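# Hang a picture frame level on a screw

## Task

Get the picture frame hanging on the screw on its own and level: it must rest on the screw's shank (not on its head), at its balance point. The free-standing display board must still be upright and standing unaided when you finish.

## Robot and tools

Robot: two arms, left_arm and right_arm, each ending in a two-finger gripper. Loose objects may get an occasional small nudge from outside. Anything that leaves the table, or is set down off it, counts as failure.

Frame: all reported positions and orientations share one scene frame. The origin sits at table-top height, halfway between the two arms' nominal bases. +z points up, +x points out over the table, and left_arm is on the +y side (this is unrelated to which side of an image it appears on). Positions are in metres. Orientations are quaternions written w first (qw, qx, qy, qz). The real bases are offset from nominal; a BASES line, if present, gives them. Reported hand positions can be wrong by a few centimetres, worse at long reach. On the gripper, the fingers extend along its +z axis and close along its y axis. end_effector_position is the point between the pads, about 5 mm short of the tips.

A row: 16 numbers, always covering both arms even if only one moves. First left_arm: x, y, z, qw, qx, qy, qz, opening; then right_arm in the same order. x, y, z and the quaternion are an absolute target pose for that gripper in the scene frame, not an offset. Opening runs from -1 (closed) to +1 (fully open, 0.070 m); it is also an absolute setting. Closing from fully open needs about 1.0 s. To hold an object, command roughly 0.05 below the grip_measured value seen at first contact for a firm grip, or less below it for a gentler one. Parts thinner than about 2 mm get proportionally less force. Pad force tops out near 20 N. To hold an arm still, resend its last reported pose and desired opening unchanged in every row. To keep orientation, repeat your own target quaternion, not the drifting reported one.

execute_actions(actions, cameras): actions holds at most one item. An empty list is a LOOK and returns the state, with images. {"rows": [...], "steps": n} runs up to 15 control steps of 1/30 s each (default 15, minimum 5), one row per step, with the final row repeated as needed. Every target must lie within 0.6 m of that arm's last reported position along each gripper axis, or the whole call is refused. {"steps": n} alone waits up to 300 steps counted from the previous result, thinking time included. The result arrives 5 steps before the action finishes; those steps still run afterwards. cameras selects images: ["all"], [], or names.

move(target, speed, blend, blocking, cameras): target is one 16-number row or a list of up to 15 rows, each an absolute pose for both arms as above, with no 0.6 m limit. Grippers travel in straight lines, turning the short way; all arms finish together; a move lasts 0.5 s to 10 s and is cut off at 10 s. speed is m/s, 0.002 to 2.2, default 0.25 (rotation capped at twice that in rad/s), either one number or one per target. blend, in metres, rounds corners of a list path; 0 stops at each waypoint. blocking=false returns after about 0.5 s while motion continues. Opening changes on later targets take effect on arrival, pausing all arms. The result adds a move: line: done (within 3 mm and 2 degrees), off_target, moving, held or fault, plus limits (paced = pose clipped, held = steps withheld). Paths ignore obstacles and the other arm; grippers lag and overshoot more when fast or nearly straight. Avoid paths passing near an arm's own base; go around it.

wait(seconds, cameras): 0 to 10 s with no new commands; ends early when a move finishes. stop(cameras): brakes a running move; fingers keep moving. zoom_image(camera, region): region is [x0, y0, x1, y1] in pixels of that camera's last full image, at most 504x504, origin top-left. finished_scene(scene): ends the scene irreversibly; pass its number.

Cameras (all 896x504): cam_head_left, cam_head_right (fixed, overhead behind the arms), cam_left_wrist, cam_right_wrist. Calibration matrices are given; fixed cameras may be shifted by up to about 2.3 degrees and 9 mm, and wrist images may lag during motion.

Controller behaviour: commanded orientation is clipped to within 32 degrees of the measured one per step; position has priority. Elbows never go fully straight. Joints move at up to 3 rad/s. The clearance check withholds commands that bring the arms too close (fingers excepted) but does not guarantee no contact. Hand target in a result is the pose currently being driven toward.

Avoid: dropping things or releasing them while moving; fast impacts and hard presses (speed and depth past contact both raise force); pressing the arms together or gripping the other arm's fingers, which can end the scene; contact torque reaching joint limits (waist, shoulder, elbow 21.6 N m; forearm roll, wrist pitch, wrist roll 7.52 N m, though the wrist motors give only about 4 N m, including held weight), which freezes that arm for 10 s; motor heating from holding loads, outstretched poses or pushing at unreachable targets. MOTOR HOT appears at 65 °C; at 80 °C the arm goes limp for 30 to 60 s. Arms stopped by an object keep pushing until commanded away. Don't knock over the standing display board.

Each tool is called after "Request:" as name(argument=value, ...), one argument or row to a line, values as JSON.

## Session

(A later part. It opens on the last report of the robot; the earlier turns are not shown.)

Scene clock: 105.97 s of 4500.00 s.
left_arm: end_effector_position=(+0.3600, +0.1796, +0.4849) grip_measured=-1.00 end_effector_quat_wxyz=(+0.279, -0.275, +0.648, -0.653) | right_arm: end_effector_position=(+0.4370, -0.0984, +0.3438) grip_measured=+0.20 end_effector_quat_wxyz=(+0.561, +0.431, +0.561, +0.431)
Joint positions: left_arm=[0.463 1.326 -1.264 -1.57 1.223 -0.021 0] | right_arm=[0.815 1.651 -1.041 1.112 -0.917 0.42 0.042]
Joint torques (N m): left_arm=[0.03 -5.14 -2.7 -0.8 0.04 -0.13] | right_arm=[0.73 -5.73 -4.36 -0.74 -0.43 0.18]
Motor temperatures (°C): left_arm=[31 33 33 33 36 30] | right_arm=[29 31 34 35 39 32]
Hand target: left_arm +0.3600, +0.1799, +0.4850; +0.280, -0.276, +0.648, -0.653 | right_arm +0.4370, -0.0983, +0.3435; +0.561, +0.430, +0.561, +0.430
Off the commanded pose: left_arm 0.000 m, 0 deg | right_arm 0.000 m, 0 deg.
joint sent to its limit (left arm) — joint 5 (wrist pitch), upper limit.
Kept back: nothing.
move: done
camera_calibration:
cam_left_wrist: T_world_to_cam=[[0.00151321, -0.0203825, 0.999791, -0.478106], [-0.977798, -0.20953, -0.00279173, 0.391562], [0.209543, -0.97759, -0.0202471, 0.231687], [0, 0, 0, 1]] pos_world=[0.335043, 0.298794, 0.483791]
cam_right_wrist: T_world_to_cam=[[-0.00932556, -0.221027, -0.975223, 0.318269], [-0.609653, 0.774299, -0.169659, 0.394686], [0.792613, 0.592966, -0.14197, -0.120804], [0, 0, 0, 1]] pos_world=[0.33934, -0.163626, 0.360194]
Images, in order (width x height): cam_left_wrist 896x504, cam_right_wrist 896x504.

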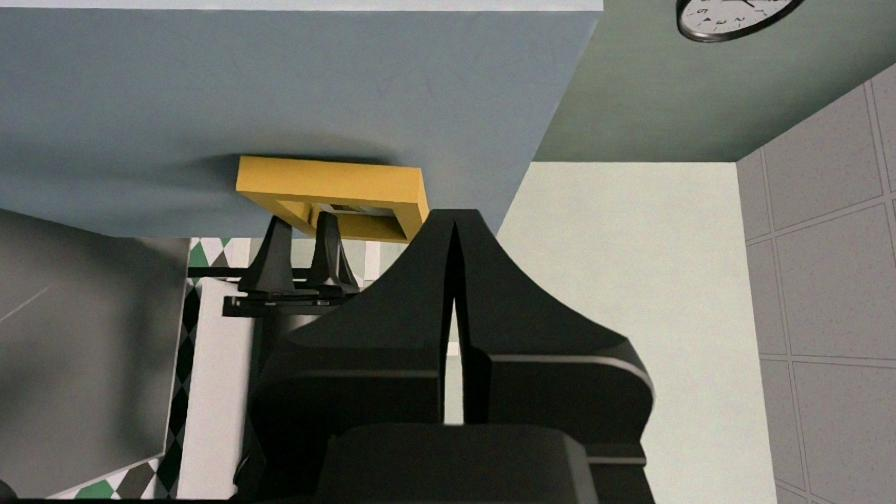

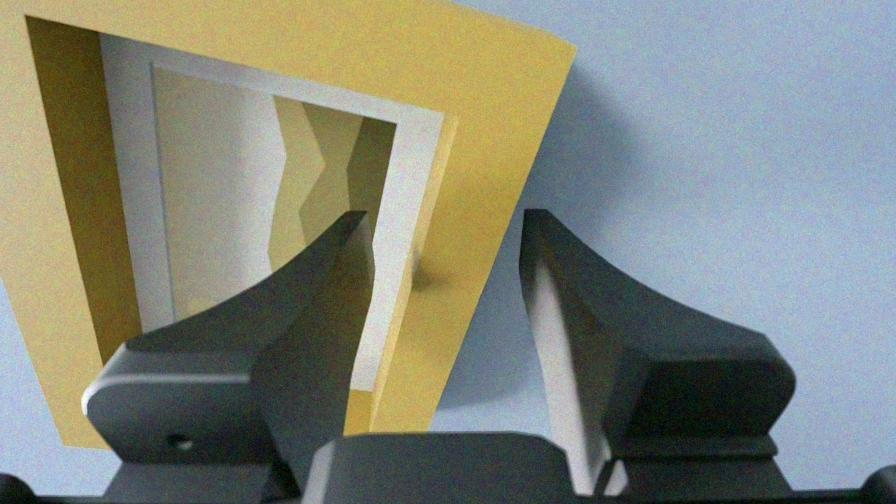

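Request:
move(
  target=[
    [0.36,0.18,0.485,0.279,-0.275,0.648,-0.653,-1,0.437,-0.0695,0.3400,0.5,0.5,0.5,0.5,0.2],
  ],
  speed=0.05,
  cameras=["cam_right_wrist","cam_left_wrist"],
)

Request:
zoom_image(
  camera="cam_right_wrist",
  region=[380, 0, 560, 430],
)

Scene clock: 109.80 s of 4500.00 s.
left_arm: end_effector_position=(+0.3600, +0.1796, +0.4849) grip_measured=-1.00 end_effector_quat_wxyz=(+0.279, -0.275, +0.648, -0.653) | right_arm: end_effector_position=(+0.4370, -0.0695, +0.3399) grip_measured=+0.20 end_effector_quat_wxyz=(+0.500, +0.500, +0.500, +0.500)
Joint positions: left_arm=[0.463 1.326 -1.264 -1.57 1.223 -0.021 0] | right_arm=[0.881 1.725 -1.121 1.167 -0.965 0.645 0.042]
Joint torques (N m): left_arm=[-0.02 -4.96 -2.54 -0.77 0.05 -0.1] | right_arm=[0.37 -6.07 -4.25 -0.82 -0.6 -0.11]
Motor temperatures (°C): left_arm=[31 33 33 33 36 30] | right_arm=[29 31 34 35 39 32]
Hand target: left_arm +0.3600, +0.1799, +0.4850; +0.279, -0.276, +0.648, -0.653 | right_arm +0.4370, -0.0695, +0.3400; +0.500, +0.500, +0.500, +0.500
Off the commanded pose: left_arm 0.000 m, 0 deg | right_arm 0.000 m, 0 deg.
joint sent to its limit (left arm) — joint 5 (wrist pitch), upper limit.
Kept back: nothing.
move: done
camera_calibration:
cam_left_wrist: T_world_to_cam=[[0.00151321, -0.0203825, 0.999791, -0.478106], [-0.977798, -0.20953, -0.00279173, 0.391562], [0.209543, -0.97759, -0.0202471, 0.231687], [0, 0, 0, 1]] pos_world=[0.335043, 0.298794, 0.483791]
cam_right_wrist: T_world_to_cam=[[-0.0100482, 0.0393092, -0.999177, 0.347471], [-0.610149, 0.791409, 0.0372713, 0.30274], [0.792223, 0.610021, 0.0160322, -0.190894], [0, 0, 0, 1]] pos_world=[0.339438, -0.136801, 0.338962]
Images, in order (width x height): cam_left_wrist 896x504, cam_right_wrist 896x504.

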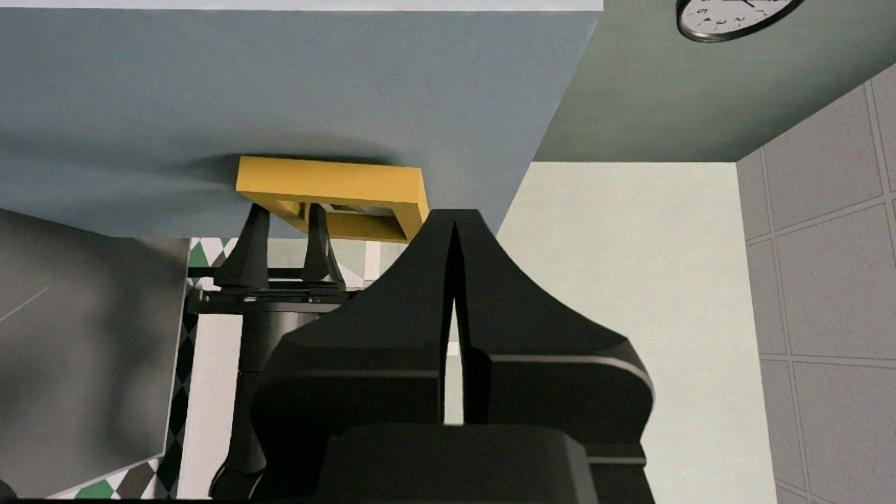

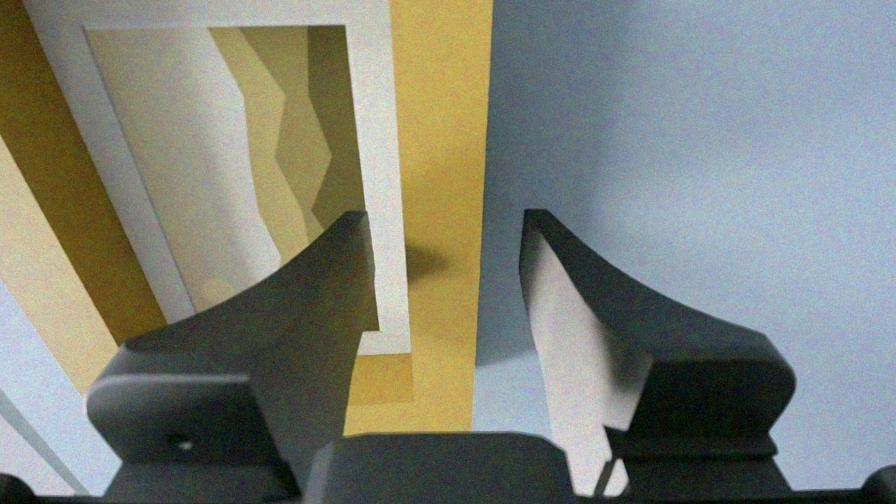

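Scaled by 1.172 from the camera's 896x504 image, which has a finer 1280x720 frame.

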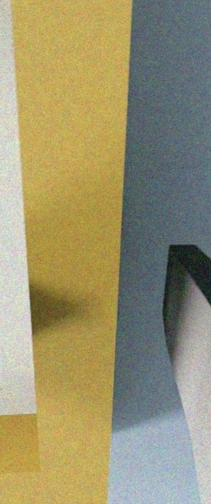

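Request:
move(
  target=[
    [0.36,0.18,0.485,0.279,-0.275,0.648,-0.653,-1,0.437,-0.0695,0.3400,0.5,0.5,0.5,0.5,-0.46],
    [0.36,0.18,0.485,0.279,-0.275,0.648,-0.653,-1,0.437,-0.0462,0.3424,0.4450,0.5495,0.4450,0.5495,-0.46],
    [0.36,0.18,0.485,0.279,-0.275,0.648,-0.653,-1,0.437,-0.0462,0.3424,0.4450,0.5495,0.4450,0.5495,-0.36],
    [0.36,0.18,0.485,0.279,-0.275,0.648,-0.653,-1,0.437,-0.0462,0.3424,0.4450,0.5495,0.4450,0.5495,0.2],
  ],
  speed=0.04,
  cameras=["cam_right_wrist","cam_left_wrist"],
)

Request:
zoom_image(
  camera="cam_right_wrist",
  region=[380, 0, 560, 430],
)

Scene clock: 115.87 s of 4500.00 s.
left_arm: end_effector_position=(+0.3600, +0.1796, +0.4849) grip_measured=-1.00 end_effector_quat_wxyz=(+0.279, -0.275, +0.648, -0.653) | right_arm: end_effector_position=(+0.4368, -0.0456, +0.3419) grip_measured=+0.20 end_effector_quat_wxyz=(+0.444, +0.549, +0.446, +0.549)
Joint positions: left_arm=[0.463 1.326 -1.264 -1.57 1.223 -0.021 0] | right_arm=[0.928 1.78 -1.207 1.219 -0.99 0.8 0.042]
Joint torques (N m): left_arm=[-0.28 -4.76 -2.72 -0.74 0.03 -0.1] | right_arm=[-0.46 -8.1 -4.4 -1.02 -0.58 0]
Motor temperatures (°C): left_arm=[31 32 33 33 36 30] | right_arm=[29 31 34 35 40 32]
Hand target: left_arm +0.3600, +0.1799, +0.4850; +0.279, -0.276, +0.648, -0.653 | right_arm +0.4370, -0.0462, +0.3424; +0.445, +0.550, +0.445, +0.550
Off the commanded pose: left_arm 0.000 m, 0 deg | right_arm 0.001 m, 0 deg.
joint sent to its limit (left arm) — joint 5 (wrist pitch), upper limit.
Kept back: nothing.
move: done
camera_calibration:
cam_left_wrist: T_world_to_cam=[[0.00151321, -0.0203825, 0.999791, -0.478106], [-0.977798, -0.20953, -0.00279173, 0.391562], [0.209543, -0.97759, -0.0202471, 0.231687], [0, 0, 0, 1]] pos_world=[0.335043, 0.298794, 0.483791]
cam_right_wrist: T_world_to_cam=[[-0.0116119, 0.245119, -0.969424, 0.348325], [-0.611365, 0.765433, 0.200863, 0.226905], [0.791264, 0.595004, 0.140969, -0.248296], [0, 0, 0, 1]] pos_world=[0.339234, -0.111324, 0.3271]
Images, in order (width x height): cam_left_wrist 896x504, cam_right_wrist 896x504.

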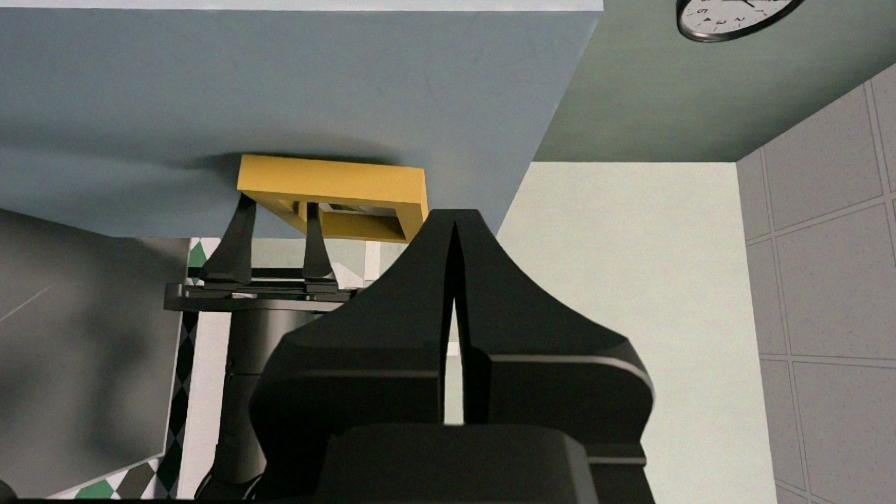

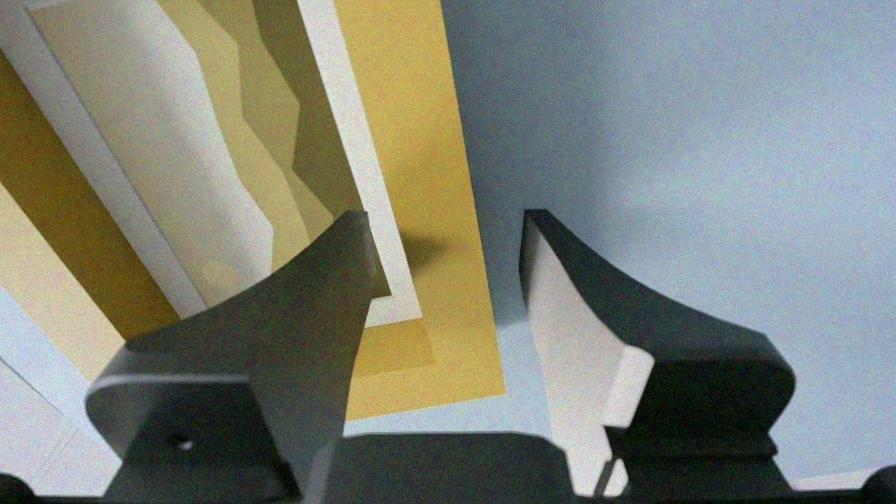

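Scaled by 1.172 from the camera's 896x504 image, which has a finer 1280x720 frame.

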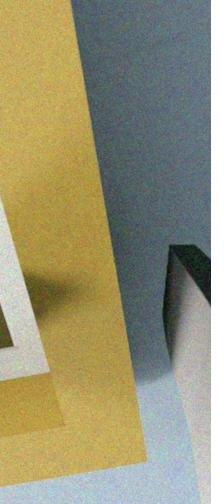

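Request:
move(
  target=[
    [0.36,0.18,0.485,0.279,-0.275,0.648,-0.653,-1,0.437,-0.0650,0.3402,0.4899,0.5099,0.4899,0.5099,0.2],
    [0.36,0.18,0.485,0.279,-0.275,0.648,-0.653,-1,0.437,-0.0650,0.3402,0.4899,0.5099,0.4899,0.5099,-0.46],
    [0.36,0.18,0.485,0.279,-0.275,0.648,-0.653,-1,0.437,-0.0705,0.3402,0.5022,0.4978,0.5022,0.4978,-0.46],
  ],
  speed=0.04,
  cameras=["cam_right_wrist","cam_left_wrist"],
)

Scene clock: 120.30 s of 4500.00 s.
left_arm: end_effector_position=(+0.3600, +0.1796, +0.4849) grip_measured=-1.00 end_effector_quat_wxyz=(+0.279, -0.275, +0.648, -0.653) | right_arm: end_effector_position=(+0.4369, -0.0702, +0.3406) grip_measured=-0.44 end_effector_quat_wxyz=(+0.502, +0.497, +0.502, +0.498)
Joint positions: left_arm=[0.463 1.326 -1.264 -1.57 1.223 -0.021 0] | right_arm=[0.879 1.722 -1.12 1.164 -0.964 0.636 0.02]
Joint torques (N m): left_arm=[-0.4 -4.88 -2.81 -0.75 0.03 -0.1] | right_arm=[-0.48 -4.86 -1.95 0.24 0.18 0.12]
Motor temperatures (°C): left_arm=[31 32 33 33 36 30] | right_arm=[29 31 34 35 40 32]
Hand target: left_arm +0.3600, +0.1799, +0.4850; +0.279, -0.276, +0.648, -0.653 | right_arm +0.4370, -0.0705, +0.3402; +0.502, +0.498, +0.502, +0.498
Off the commanded pose: left_arm 0.000 m, 0 deg | right_arm 0.001 m, 0 deg.
joint sent to its limit (left arm) — joint 5 (wrist pitch), upper limit.
Kept back: nothing.
move: done
camera_calibration:
cam_left_wrist: T_world_to_cam=[[0.00151321, -0.0203825, 0.999791, -0.478106], [-0.977798, -0.20953, -0.00279173, 0.391562], [0.209543, -0.97759, -0.0202471, 0.231687], [0, 0, 0, 1]] pos_world=[0.335043, 0.298794, 0.483791]
cam_right_wrist: T_world_to_cam=[[-0.00871529, 0.0296099, -0.999524, 0.347006], [-0.610576, 0.791435, 0.0287693, 0.306229], [0.79191, 0.610536, 0.0111815, -0.188578], [0, 0, 0, 1]] pos_world=[0.339337, -0.137501, 0.340139]
Images, in order (width x height): cam_left_wrist 896x504, cam_right_wrist 896x504.

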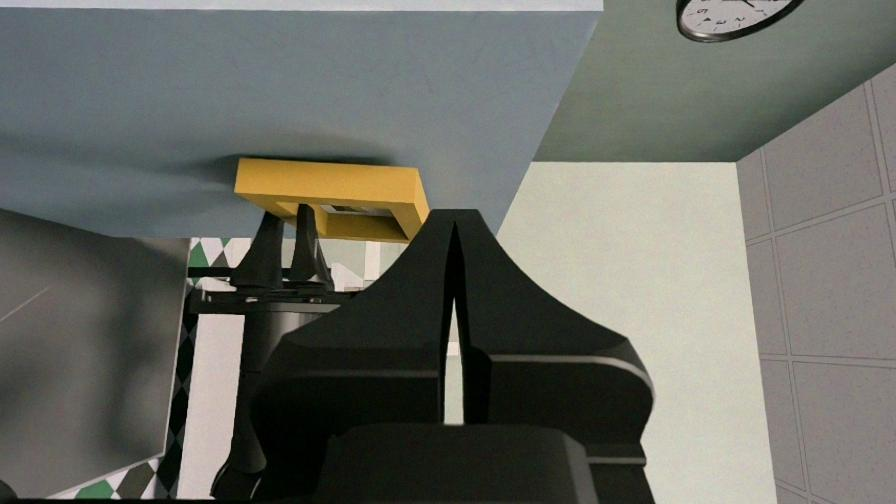

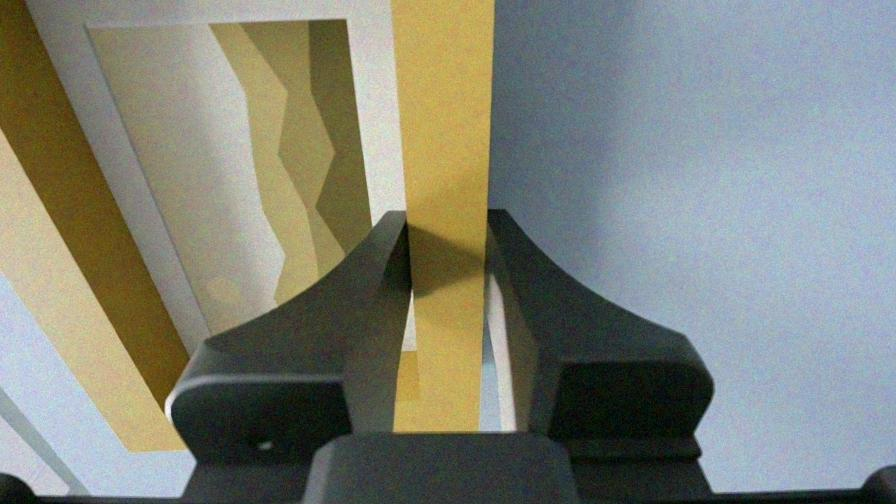

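Request:
move(
  target=[
    [0.36,0.18,0.485,0.279,-0.275,0.648,-0.653,-1,0.437,-0.0695,0.3404,0.5,0.5,0.5,0.5,-0.46],
    [0.36,0.18,0.485,0.279,-0.275,0.648,-0.653,-1,0.437,-0.0695,0.3404,0.5,0.5,0.5,0.5,-0.38],
    [0.36,0.18,0.485,0.279,-0.275,0.648,-0.653,-1,0.437,-0.0695,0.3404,0.5,0.5,0.5,0.5,0.2],
  ],
  speed=0.03,
  cameras=["cam_right_wrist","cam_left_wrist"],
)

Request:
zoom_image(
  camera="cam_right_wrist",
  region=[380, 0, 560, 430],
)

Scene clock: 123.03 s of 4500.00 s.
left_arm: end_effector_position=(+0.3600, +0.1796, +0.4849) grip_measured=-1.00 end_effector_quat_wxyz=(+0.279, -0.275, +0.648, -0.653) | right_arm: end_effector_position=(+0.4372, -0.0697, +0.3393) grip_measured=+0.20 end_effector_quat_wxyz=(+0.500, +0.501, +0.501, +0.499)
Joint positions: left_arm=[0.463 1.326 -1.264 -1.57 1.223 -0.021 0] | right_arm=[0.88 1.725 -1.121 1.168 -0.963 0.643 0.042]
Joint torques (N m): left_arm=[-0.39 -4.89 -2.82 -0.74 0.02 -0.12] | right_arm=[0.35 -7.45 -4.47 -0.98 -0.62 -0.21]
Motor temperatures (°C): left_arm=[31 32 33 33 36 30] | right_arm=[29 31 34 35 40 32]
Hand target: left_arm +0.3600, +0.1799, +0.4850; +0.279, -0.276, +0.648, -0.653 | right_arm +0.4370, -0.0695, +0.3404; +0.500, +0.500, +0.500, +0.500
Off the commanded pose: left_arm 0.000 m, 0 deg | right_arm 0.001 m, 0 deg.
joint sent to its limit (left arm) — joint 5 (wrist pitch), upper limit.
Kept back: nothing.
move: done
camera_calibration:
cam_left_wrist: T_world_to_cam=[[0.00151321, -0.0203825, 0.999791, -0.478106], [-0.977798, -0.20953, -0.00279173, 0.391562], [0.209543, -0.97759, -0.0202471, 0.231687], [0, 0, 0, 1]] pos_world=[0.335043, 0.298794, 0.483791]
cam_right_wrist: T_world_to_cam=[[-0.0123323, 0.038058, -0.999199, 0.34778], [-0.609843, 0.791626, 0.0376786, 0.30268], [0.792426, 0.60982, 0.0134468, -0.190128], [0, 0, 0, 1]] pos_world=[0.339539, -0.136901, 0.338654]
Images, in order (width x height): cam_left_wrist 896x504, cam_right_wrist 896x504.

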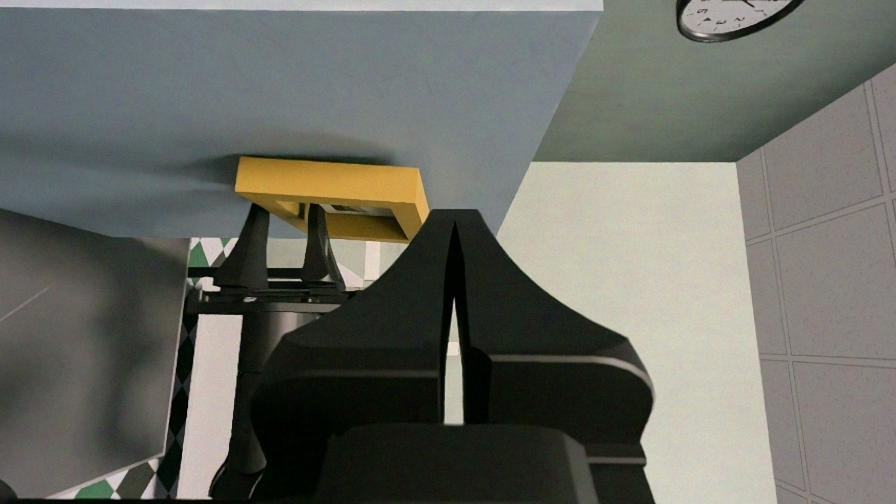

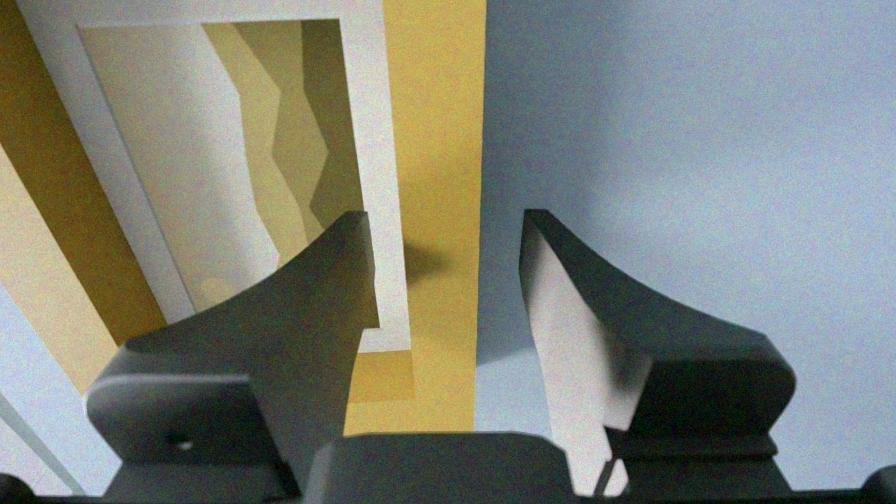

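Scaled by 1.172 from the camera's 896x504 image, which has a finer 1280x720 frame.

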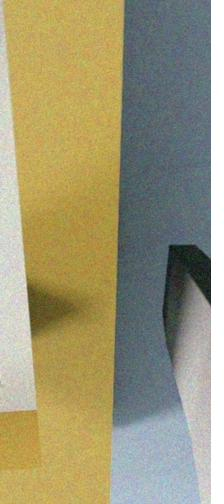

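Request:
move(
  target=[
    [0.36,0.18,0.485,0.279,-0.275,0.648,-0.653,-1,0.36,-0.0695,0.3400,0.5,0.5,0.5,0.5,0.2],
    [0.36,0.18,0.485,0.279,-0.275,0.648,-0.653,-1,0.28,-0.26,0.36,0.707,0,0.707,0,-1],
    [0.36,0.18,0.485,0.279,-0.275,0.648,-0.653,-1,0.27,-0.11,0.41,0.741,-0.073,0.665,0.060,-1],
  ],
  speed=[0.05,0.3,0.25],
)

Request:
zoom_image(
  camera="cam_right_wrist",
  region=[280, 0, 640, 270],
)

Request:
zoom_image(
  camera="cam_right_wrist",
  region=[100, 0, 350, 500],
)

Request:
zoom_image(
  camera="cam_right_wrist",
  region=[646, 0, 896, 500],
)

Scene clock: 129.97 s of 4500.00 s.
left_arm: end_effector_position=(+0.3600, +0.1796, +0.4849) grip_measured=-1.00 end_effector_quat_wxyz=(+0.279, -0.275, +0.648, -0.653) | right_arm: end_effector_position=(+0.2699, -0.1095, +0.4106) grip_measured=-1.00 end_effector_quat_wxyz=(+0.741, -0.073, +0.664, +0.060)
Joint positions: left_arm=[0.463 1.326 -1.264 -1.57 1.223 -0.021 0] | right_arm=[1.329 1.124 -0.726 1.313 -1.176 -1.211 0]
Joint torques (N m): left_arm=[-0.63 -4.77 -2.79 -0.78 0.06 -0.05] | right_arm=[-0.48 -2.99 -3.43 -0.96 -0.31 0.19]
Motor temperatures (°C): left_arm=[31 32 33 33 36 30] | right_arm=[29 31 34 35 39 32]
Hand target: left_arm +0.3600, +0.1799, +0.4850; +0.279, -0.276, +0.648, -0.653 | right_arm +0.2700, -0.1100, +0.4100; +0.741, -0.073, +0.665, +0.060
Off the commanded pose: left_arm 0.000 m, 0 deg | right_arm 0.001 m, 0 deg.
joint sent to its limit (left arm) — joint 5 (wrist pitch), upper limit.
Kept back: nothing.
move: done
camera_calibration:
cam_left_wrist: T_world_to_cam=[[0.00151321, -0.0203825, 0.999791, -0.478106], [-0.977798, -0.20953, -0.00279173, 0.391562], [0.209543, -0.97759, -0.0202471, 0.231687], [0, 0, 0, 1]] pos_world=[0.335043, 0.298794, 0.483791]
cam_right_wrist: T_world_to_cam=[[0.181019, -0.983416, -0.0111408, -0.151361], [-0.515764, -0.0852801, -0.852476, 0.473666], [0.837389, 0.16006, -0.522648, 0.124432], [0, 0, 0, 1]] pos_world=[0.167501, -0.128373, 0.467137]

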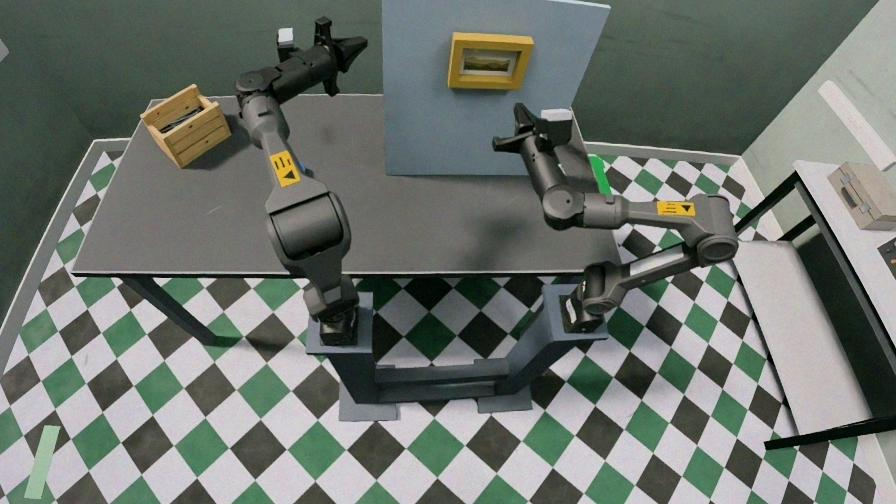

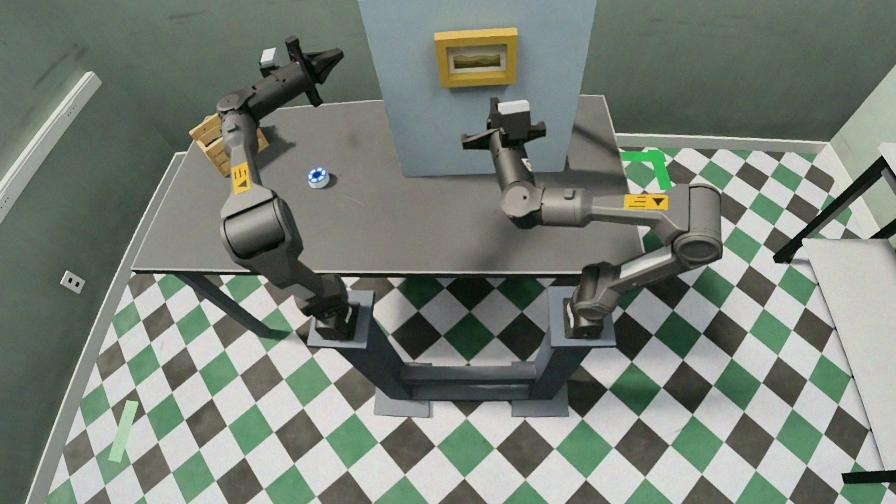

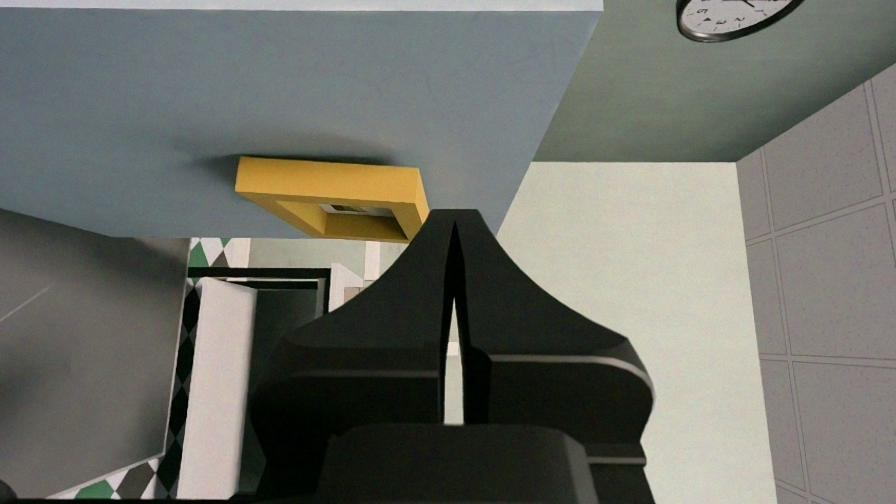

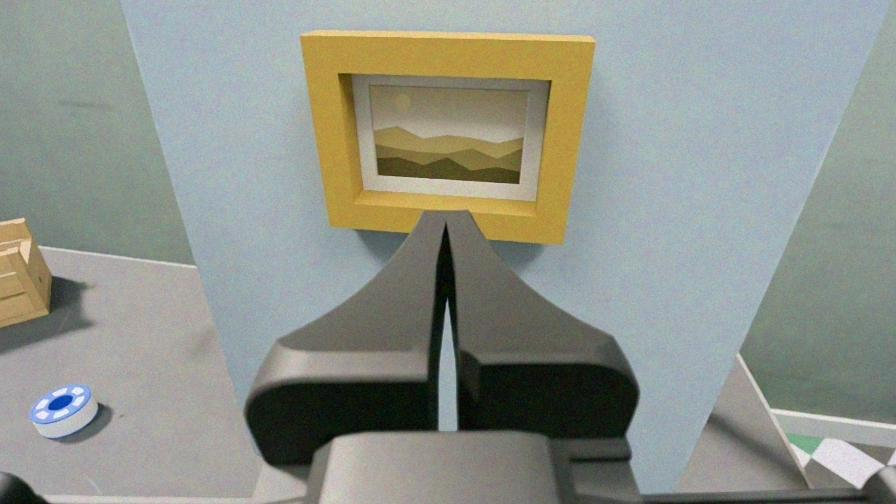

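Scaled by 1.400 from the camera's 896x504 image, which has a finer 1280x720 frame.

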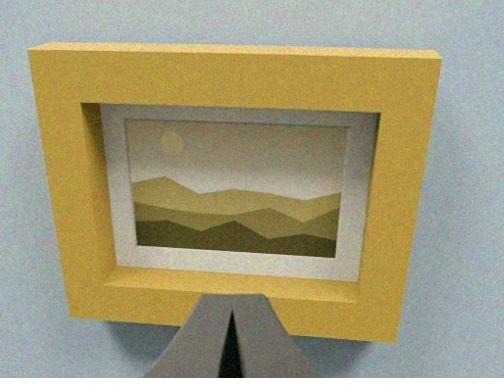

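Scaled by 1.008 from the camera's 896x504 image, which has a finer 1280x720 frame.

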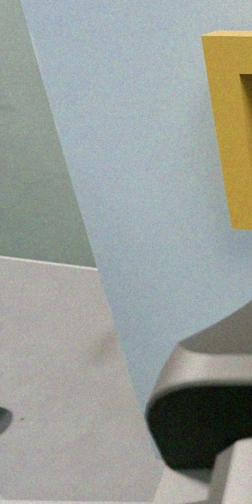

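Scaled by 1.008 from the camera's 896x504 image, which has a finer 1280x720 frame.

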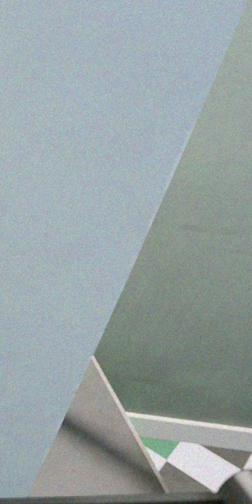

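Request:
zoom_image(
  camera="cam_left_wrist",
  region=[220, 130, 440, 250],
)

Scaled by 2.291 from the camera's 896x504 image, which has a finer 1280x720 frame.

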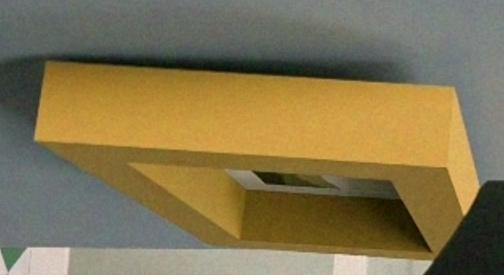

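Request:
move(
  target=[0.385,0.05,0.53,0.251,-0.116,0.847,-0.454,-1,0.27,-0.11,0.41,0.741,-0.073,0.665,0.060,-1],
  speed=0.15,
  cameras=["cam_left_wrist","cam_right_wrist"],
)

Request:
zoom_image(
  camera="cam_left_wrist",
  region=[300, 100, 600, 268],
)

Scene clock: 133.23 s of 4500.00 s.
left_arm: end_effector_position=(+0.3849, +0.0494, +0.5298) grip_measured=-1.00 end_effector_quat_wxyz=(+0.293, -0.128, +0.820, -0.475) | right_arm: end_effector_position=(+0.2699, -0.1098, +0.4102) grip_measured=-1.00 end_effector_quat_wxyz=(+0.741, -0.073, +0.665, +0.060)
Joint positions: left_arm=[-0.119 1.639 -2.168 -0.726 1.223 -0.548 0] | right_arm=[1.329 1.123 -0.724 1.313 -1.176 -1.211 0]
Joint torques (N m): left_arm=[0.25 -5.61 -1.96 -0.62 -0.78 0] | right_arm=[-0.45 -2.97 -3.39 -0.97 -0.29 -0.05]
Motor temperatures (°C): left_arm=[31 32 33 33 36 30] | right_arm=[29 31 34 35 39 32]
Hand target: left_arm +0.3849, +0.0498, +0.5296; +0.293, -0.129, +0.820, -0.475 | right_arm +0.2700, -0.1100, +0.4100; +0.741, -0.073, +0.665, +0.060
Off the commanded pose: left_arm 0.001 m, 6 deg | right_arm 0.000 m, 0 deg.
joint sent to its limit (left arm) — joint 5 (wrist pitch), upper limit.
Kept back: nothing.
move: off_target (left_arm)
camera_calibration:
cam_left_wrist: T_world_to_cam=[[-0.0632534, -0.537583, 0.840835, -0.390992], [-0.996487, -0.0123167, -0.0828373, 0.428652], [0.0548882, -0.843121, -0.534915, 0.425665], [0, 0, 0, 1]] pos_world=[0.379051, 0.153976, 0.591963]
cam_right_wrist: T_world_to_cam=[[0.180969, -0.983435, -0.0102549, -0.151954], [-0.516004, -0.0860669, -0.852251, 0.47309], [0.837251, 0.159523, -0.523032, 0.124473], [0, 0, 0, 1]] pos_world=[0.167401, -0.128576, 0.466736]
Images, in order (width x height): cam_left_wrist 896x504, cam_right_wrist 896x504.

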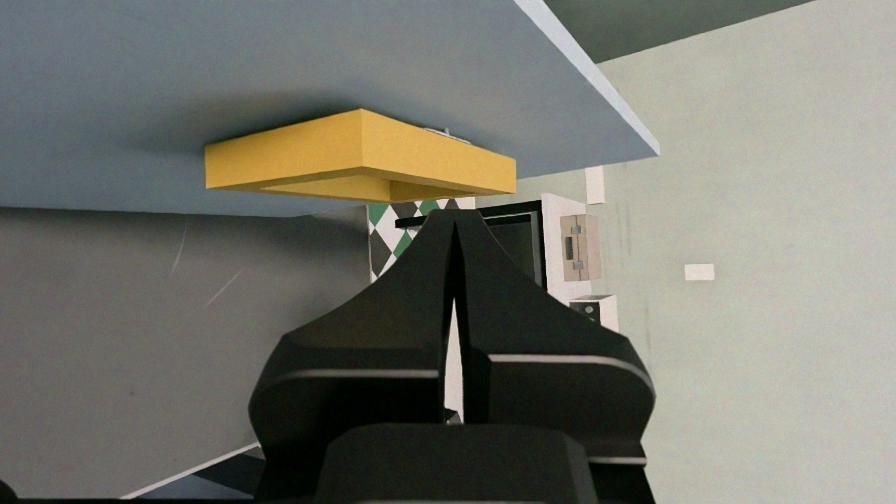

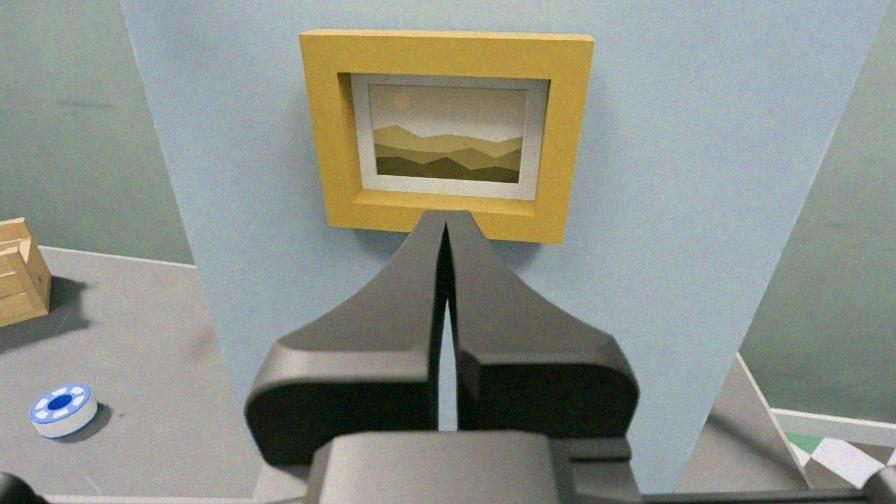

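Scaled by 1.680 from the camera's 896x504 image, which has a finer 1280x720 frame.

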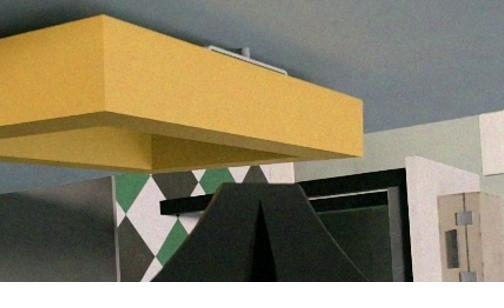

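Request:
zoom_image(
  camera="cam_left_wrist",
  region=[405, 110, 495, 161],
)

Scaled by 5.600 from the camera's 896x504 image, which has a finer 1280x720 frame.

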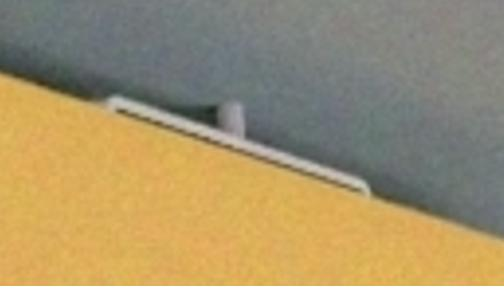

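Request:
finished_scene(
  scene=1,
)

The scene is finished: the task was done.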